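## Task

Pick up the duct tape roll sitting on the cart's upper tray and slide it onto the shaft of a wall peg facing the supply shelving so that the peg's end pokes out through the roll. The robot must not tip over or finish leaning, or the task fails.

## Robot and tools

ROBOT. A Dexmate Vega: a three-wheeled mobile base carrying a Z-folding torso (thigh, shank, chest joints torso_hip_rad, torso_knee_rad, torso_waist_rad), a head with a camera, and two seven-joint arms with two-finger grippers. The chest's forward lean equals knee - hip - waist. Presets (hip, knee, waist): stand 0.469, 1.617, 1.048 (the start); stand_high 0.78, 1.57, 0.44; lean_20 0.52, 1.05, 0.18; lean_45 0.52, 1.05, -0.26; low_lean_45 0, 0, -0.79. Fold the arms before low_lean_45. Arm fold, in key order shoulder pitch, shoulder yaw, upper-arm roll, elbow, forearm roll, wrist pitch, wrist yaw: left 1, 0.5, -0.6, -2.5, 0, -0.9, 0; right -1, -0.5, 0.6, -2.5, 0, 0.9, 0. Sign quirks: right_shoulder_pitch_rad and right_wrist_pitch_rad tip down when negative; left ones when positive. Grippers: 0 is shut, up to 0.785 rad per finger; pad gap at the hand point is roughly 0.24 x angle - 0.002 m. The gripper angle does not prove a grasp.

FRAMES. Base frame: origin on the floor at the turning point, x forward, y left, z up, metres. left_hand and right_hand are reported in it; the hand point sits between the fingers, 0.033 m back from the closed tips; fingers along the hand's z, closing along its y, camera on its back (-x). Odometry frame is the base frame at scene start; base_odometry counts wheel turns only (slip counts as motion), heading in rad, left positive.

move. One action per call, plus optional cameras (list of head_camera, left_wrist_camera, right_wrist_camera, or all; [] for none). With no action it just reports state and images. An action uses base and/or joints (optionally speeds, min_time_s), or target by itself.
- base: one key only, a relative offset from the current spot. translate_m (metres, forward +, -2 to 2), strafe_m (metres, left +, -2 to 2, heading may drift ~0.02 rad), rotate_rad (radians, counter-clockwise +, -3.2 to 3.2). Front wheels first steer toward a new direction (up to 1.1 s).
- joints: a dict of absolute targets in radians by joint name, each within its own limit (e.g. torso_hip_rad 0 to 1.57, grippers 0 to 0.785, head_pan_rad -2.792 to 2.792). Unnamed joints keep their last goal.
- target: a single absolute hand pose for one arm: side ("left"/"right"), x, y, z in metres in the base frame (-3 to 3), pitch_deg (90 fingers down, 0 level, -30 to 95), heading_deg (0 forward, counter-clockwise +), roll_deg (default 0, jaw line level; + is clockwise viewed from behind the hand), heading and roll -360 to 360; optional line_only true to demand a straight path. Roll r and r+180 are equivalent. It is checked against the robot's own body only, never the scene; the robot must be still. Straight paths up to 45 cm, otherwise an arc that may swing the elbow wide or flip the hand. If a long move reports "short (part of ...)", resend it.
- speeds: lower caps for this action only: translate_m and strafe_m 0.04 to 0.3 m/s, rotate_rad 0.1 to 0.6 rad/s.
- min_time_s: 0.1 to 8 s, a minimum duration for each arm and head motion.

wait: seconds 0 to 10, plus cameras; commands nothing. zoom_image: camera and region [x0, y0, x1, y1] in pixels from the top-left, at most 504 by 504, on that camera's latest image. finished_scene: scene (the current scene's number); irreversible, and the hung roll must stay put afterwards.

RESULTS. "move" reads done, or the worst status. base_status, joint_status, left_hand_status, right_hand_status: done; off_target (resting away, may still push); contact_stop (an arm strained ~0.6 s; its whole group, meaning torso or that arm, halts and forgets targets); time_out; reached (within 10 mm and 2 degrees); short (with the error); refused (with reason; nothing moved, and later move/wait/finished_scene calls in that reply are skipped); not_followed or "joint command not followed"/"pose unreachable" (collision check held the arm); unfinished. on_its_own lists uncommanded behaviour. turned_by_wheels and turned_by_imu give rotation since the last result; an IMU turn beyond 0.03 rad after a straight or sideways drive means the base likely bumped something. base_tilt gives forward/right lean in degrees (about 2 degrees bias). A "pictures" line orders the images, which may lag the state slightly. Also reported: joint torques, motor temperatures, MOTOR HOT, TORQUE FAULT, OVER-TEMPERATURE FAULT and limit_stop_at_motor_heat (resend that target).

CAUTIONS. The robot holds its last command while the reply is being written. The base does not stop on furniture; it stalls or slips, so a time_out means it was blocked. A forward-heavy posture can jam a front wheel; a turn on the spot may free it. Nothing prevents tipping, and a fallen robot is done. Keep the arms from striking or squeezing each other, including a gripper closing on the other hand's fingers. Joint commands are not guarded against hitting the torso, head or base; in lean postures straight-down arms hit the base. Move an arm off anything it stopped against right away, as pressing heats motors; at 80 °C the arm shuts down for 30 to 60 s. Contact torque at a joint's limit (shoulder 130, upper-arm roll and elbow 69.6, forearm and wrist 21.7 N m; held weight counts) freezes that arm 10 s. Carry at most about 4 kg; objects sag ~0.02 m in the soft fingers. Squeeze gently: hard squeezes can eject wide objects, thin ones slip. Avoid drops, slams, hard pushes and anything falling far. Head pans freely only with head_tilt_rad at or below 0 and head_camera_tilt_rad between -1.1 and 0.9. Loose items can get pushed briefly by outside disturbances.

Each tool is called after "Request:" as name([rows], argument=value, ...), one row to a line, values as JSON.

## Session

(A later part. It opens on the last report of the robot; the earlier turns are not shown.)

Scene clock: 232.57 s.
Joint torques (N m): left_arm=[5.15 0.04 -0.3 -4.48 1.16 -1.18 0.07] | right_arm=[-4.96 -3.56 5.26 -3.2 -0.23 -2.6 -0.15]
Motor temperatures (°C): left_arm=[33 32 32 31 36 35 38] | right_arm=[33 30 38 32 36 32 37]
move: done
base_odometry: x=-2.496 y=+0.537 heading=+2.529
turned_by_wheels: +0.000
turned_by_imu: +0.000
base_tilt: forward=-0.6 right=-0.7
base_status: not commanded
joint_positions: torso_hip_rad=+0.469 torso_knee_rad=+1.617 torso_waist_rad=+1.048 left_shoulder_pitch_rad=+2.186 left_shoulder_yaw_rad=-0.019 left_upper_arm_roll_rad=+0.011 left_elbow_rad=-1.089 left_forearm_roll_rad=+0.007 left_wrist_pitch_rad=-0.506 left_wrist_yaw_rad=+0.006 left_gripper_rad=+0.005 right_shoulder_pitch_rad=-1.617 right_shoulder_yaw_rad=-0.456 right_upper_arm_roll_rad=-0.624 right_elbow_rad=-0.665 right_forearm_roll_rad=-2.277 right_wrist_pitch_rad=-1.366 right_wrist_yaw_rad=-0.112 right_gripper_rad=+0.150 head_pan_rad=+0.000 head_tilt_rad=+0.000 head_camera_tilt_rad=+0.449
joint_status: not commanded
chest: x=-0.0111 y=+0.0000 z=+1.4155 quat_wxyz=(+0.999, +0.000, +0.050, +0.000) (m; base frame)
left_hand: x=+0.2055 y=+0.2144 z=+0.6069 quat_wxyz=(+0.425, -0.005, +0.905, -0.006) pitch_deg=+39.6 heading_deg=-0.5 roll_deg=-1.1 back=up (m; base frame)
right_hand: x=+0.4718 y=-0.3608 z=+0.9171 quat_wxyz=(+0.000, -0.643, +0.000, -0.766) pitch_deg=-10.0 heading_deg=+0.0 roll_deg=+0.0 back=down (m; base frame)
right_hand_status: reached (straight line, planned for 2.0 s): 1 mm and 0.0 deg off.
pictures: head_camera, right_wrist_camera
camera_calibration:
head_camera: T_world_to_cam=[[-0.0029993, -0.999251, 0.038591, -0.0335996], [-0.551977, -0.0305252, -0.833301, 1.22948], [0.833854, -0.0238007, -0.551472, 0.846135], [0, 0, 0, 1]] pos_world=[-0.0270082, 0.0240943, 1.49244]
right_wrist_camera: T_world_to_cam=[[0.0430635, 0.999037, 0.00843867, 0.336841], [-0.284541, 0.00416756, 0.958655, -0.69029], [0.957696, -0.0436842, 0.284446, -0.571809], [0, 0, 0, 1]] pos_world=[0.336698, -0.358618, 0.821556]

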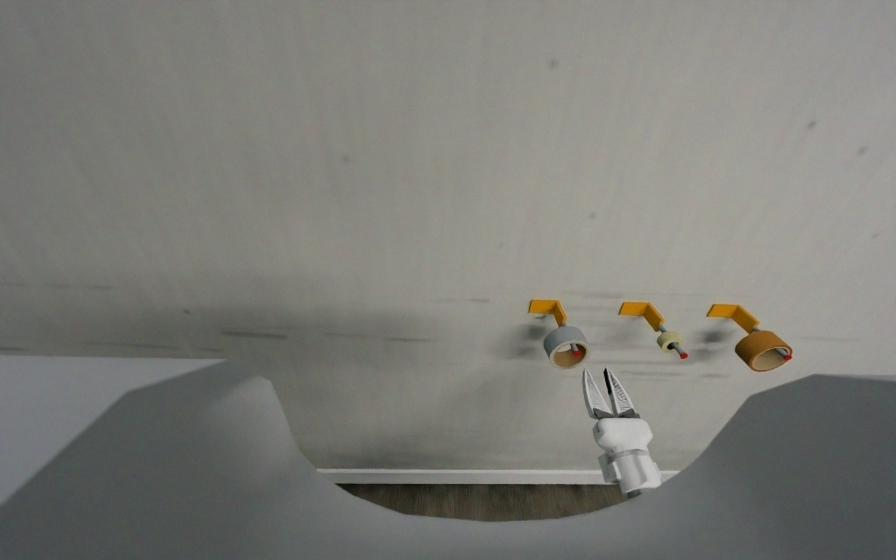

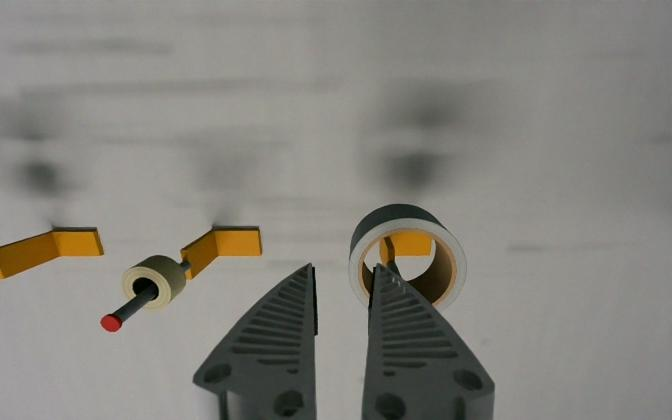

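Request:
move(base={"translate_m": -0.15}, cameras=["right_wrist_camera"])

Request:
zoom_image(camera="right_wrist_camera", region=[300, 170, 480, 310])

Scene clock: 239.40 s.
Joint torques (N m): left_arm=[7.28 -4.22 0.28 -2.73 0.05 -2.56 -0.33] | right_arm=[-3.59 -3.27 5.19 -2.59 -0.31 -2.28 -0.29]
Motor temperatures (°C): left_arm=[33 32 32 31 36 35 38] | right_arm=[33 29 38 32 36 32 37]
move: done
base_odometry: x=-2.373 y=+0.451 heading=+2.531
turned_by_wheels: +0.002
turned_by_imu: +0.005
base_tilt: forward=-0.5 right=-0.8
base_status: done
joint_positions: torso_hip_rad=+0.469 torso_knee_rad=+1.617 torso_waist_rad=+1.048 left_shoulder_pitch_rad=+2.186 left_shoulder_yaw_rad=-0.019 left_upper_arm_roll_rad=+0.011 left_elbow_rad=-1.089 left_forearm_roll_rad=+0.007 left_wrist_pitch_rad=-0.506 left_wrist_yaw_rad=+0.006 left_gripper_rad=+0.005 right_shoulder_pitch_rad=-1.619 right_shoulder_yaw_rad=-0.454 right_upper_arm_roll_rad=-0.620 right_elbow_rad=-0.665 right_forearm_roll_rad=-2.279 right_wrist_pitch_rad=-1.366 right_wrist_yaw_rad=-0.114 right_gripper_rad=+0.150 head_pan_rad=+0.000 head_tilt_rad=+0.000 head_camera_tilt_rad=+0.449
joint_status: not commanded
chest: x=-0.0112 y=+0.0000 z=+1.4155 quat_wxyz=(+0.999, +0.000, +0.050, +0.000) (m; base frame)
left_hand: x=+0.2055 y=+0.2144 z=+0.6069 quat_wxyz=(+0.426, -0.005, +0.905, -0.006) pitch_deg=+39.6 heading_deg=-0.5 roll_deg=-1.1 back=up (m; base frame)
right_hand: x=+0.4711 y=-0.3609 z=+0.9170 quat_wxyz=(+0.000, -0.643, +0.000, -0.766) pitch_deg=-10.0 heading_deg=+0.0 roll_deg=+0.0 back=down (m; base frame)
pictures: right_wrist_camera
camera_calibration:
right_wrist_camera: T_world_to_cam=[[0.0431497, 0.999035, 0.00815166, 0.337181], [-0.284528, 0.00446695, 0.958657, -0.690417], [0.957696, -0.0436852, 0.284446, -0.571047], [0, 0, 0, 1]] pos_world=[0.335898, -0.358718, 0.821556]

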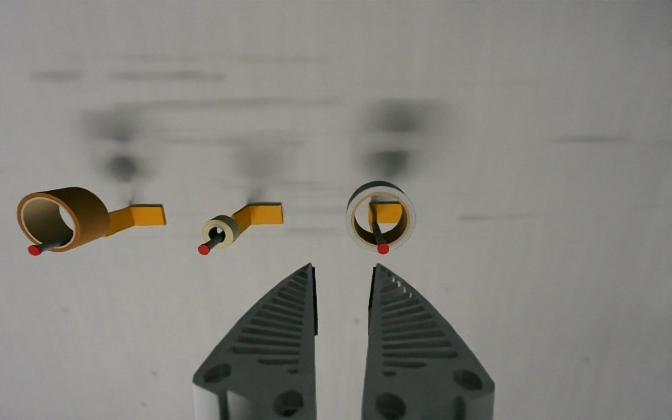

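Scaled by 2.800 from the camera's 672x420 image, which has a finer 960x600 frame.

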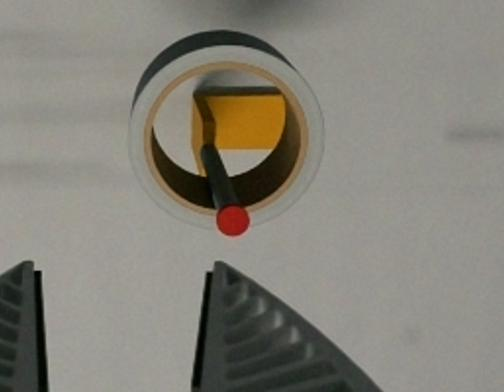

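Request:
finished_scene(scene=2)

The scene is finished: the task was done.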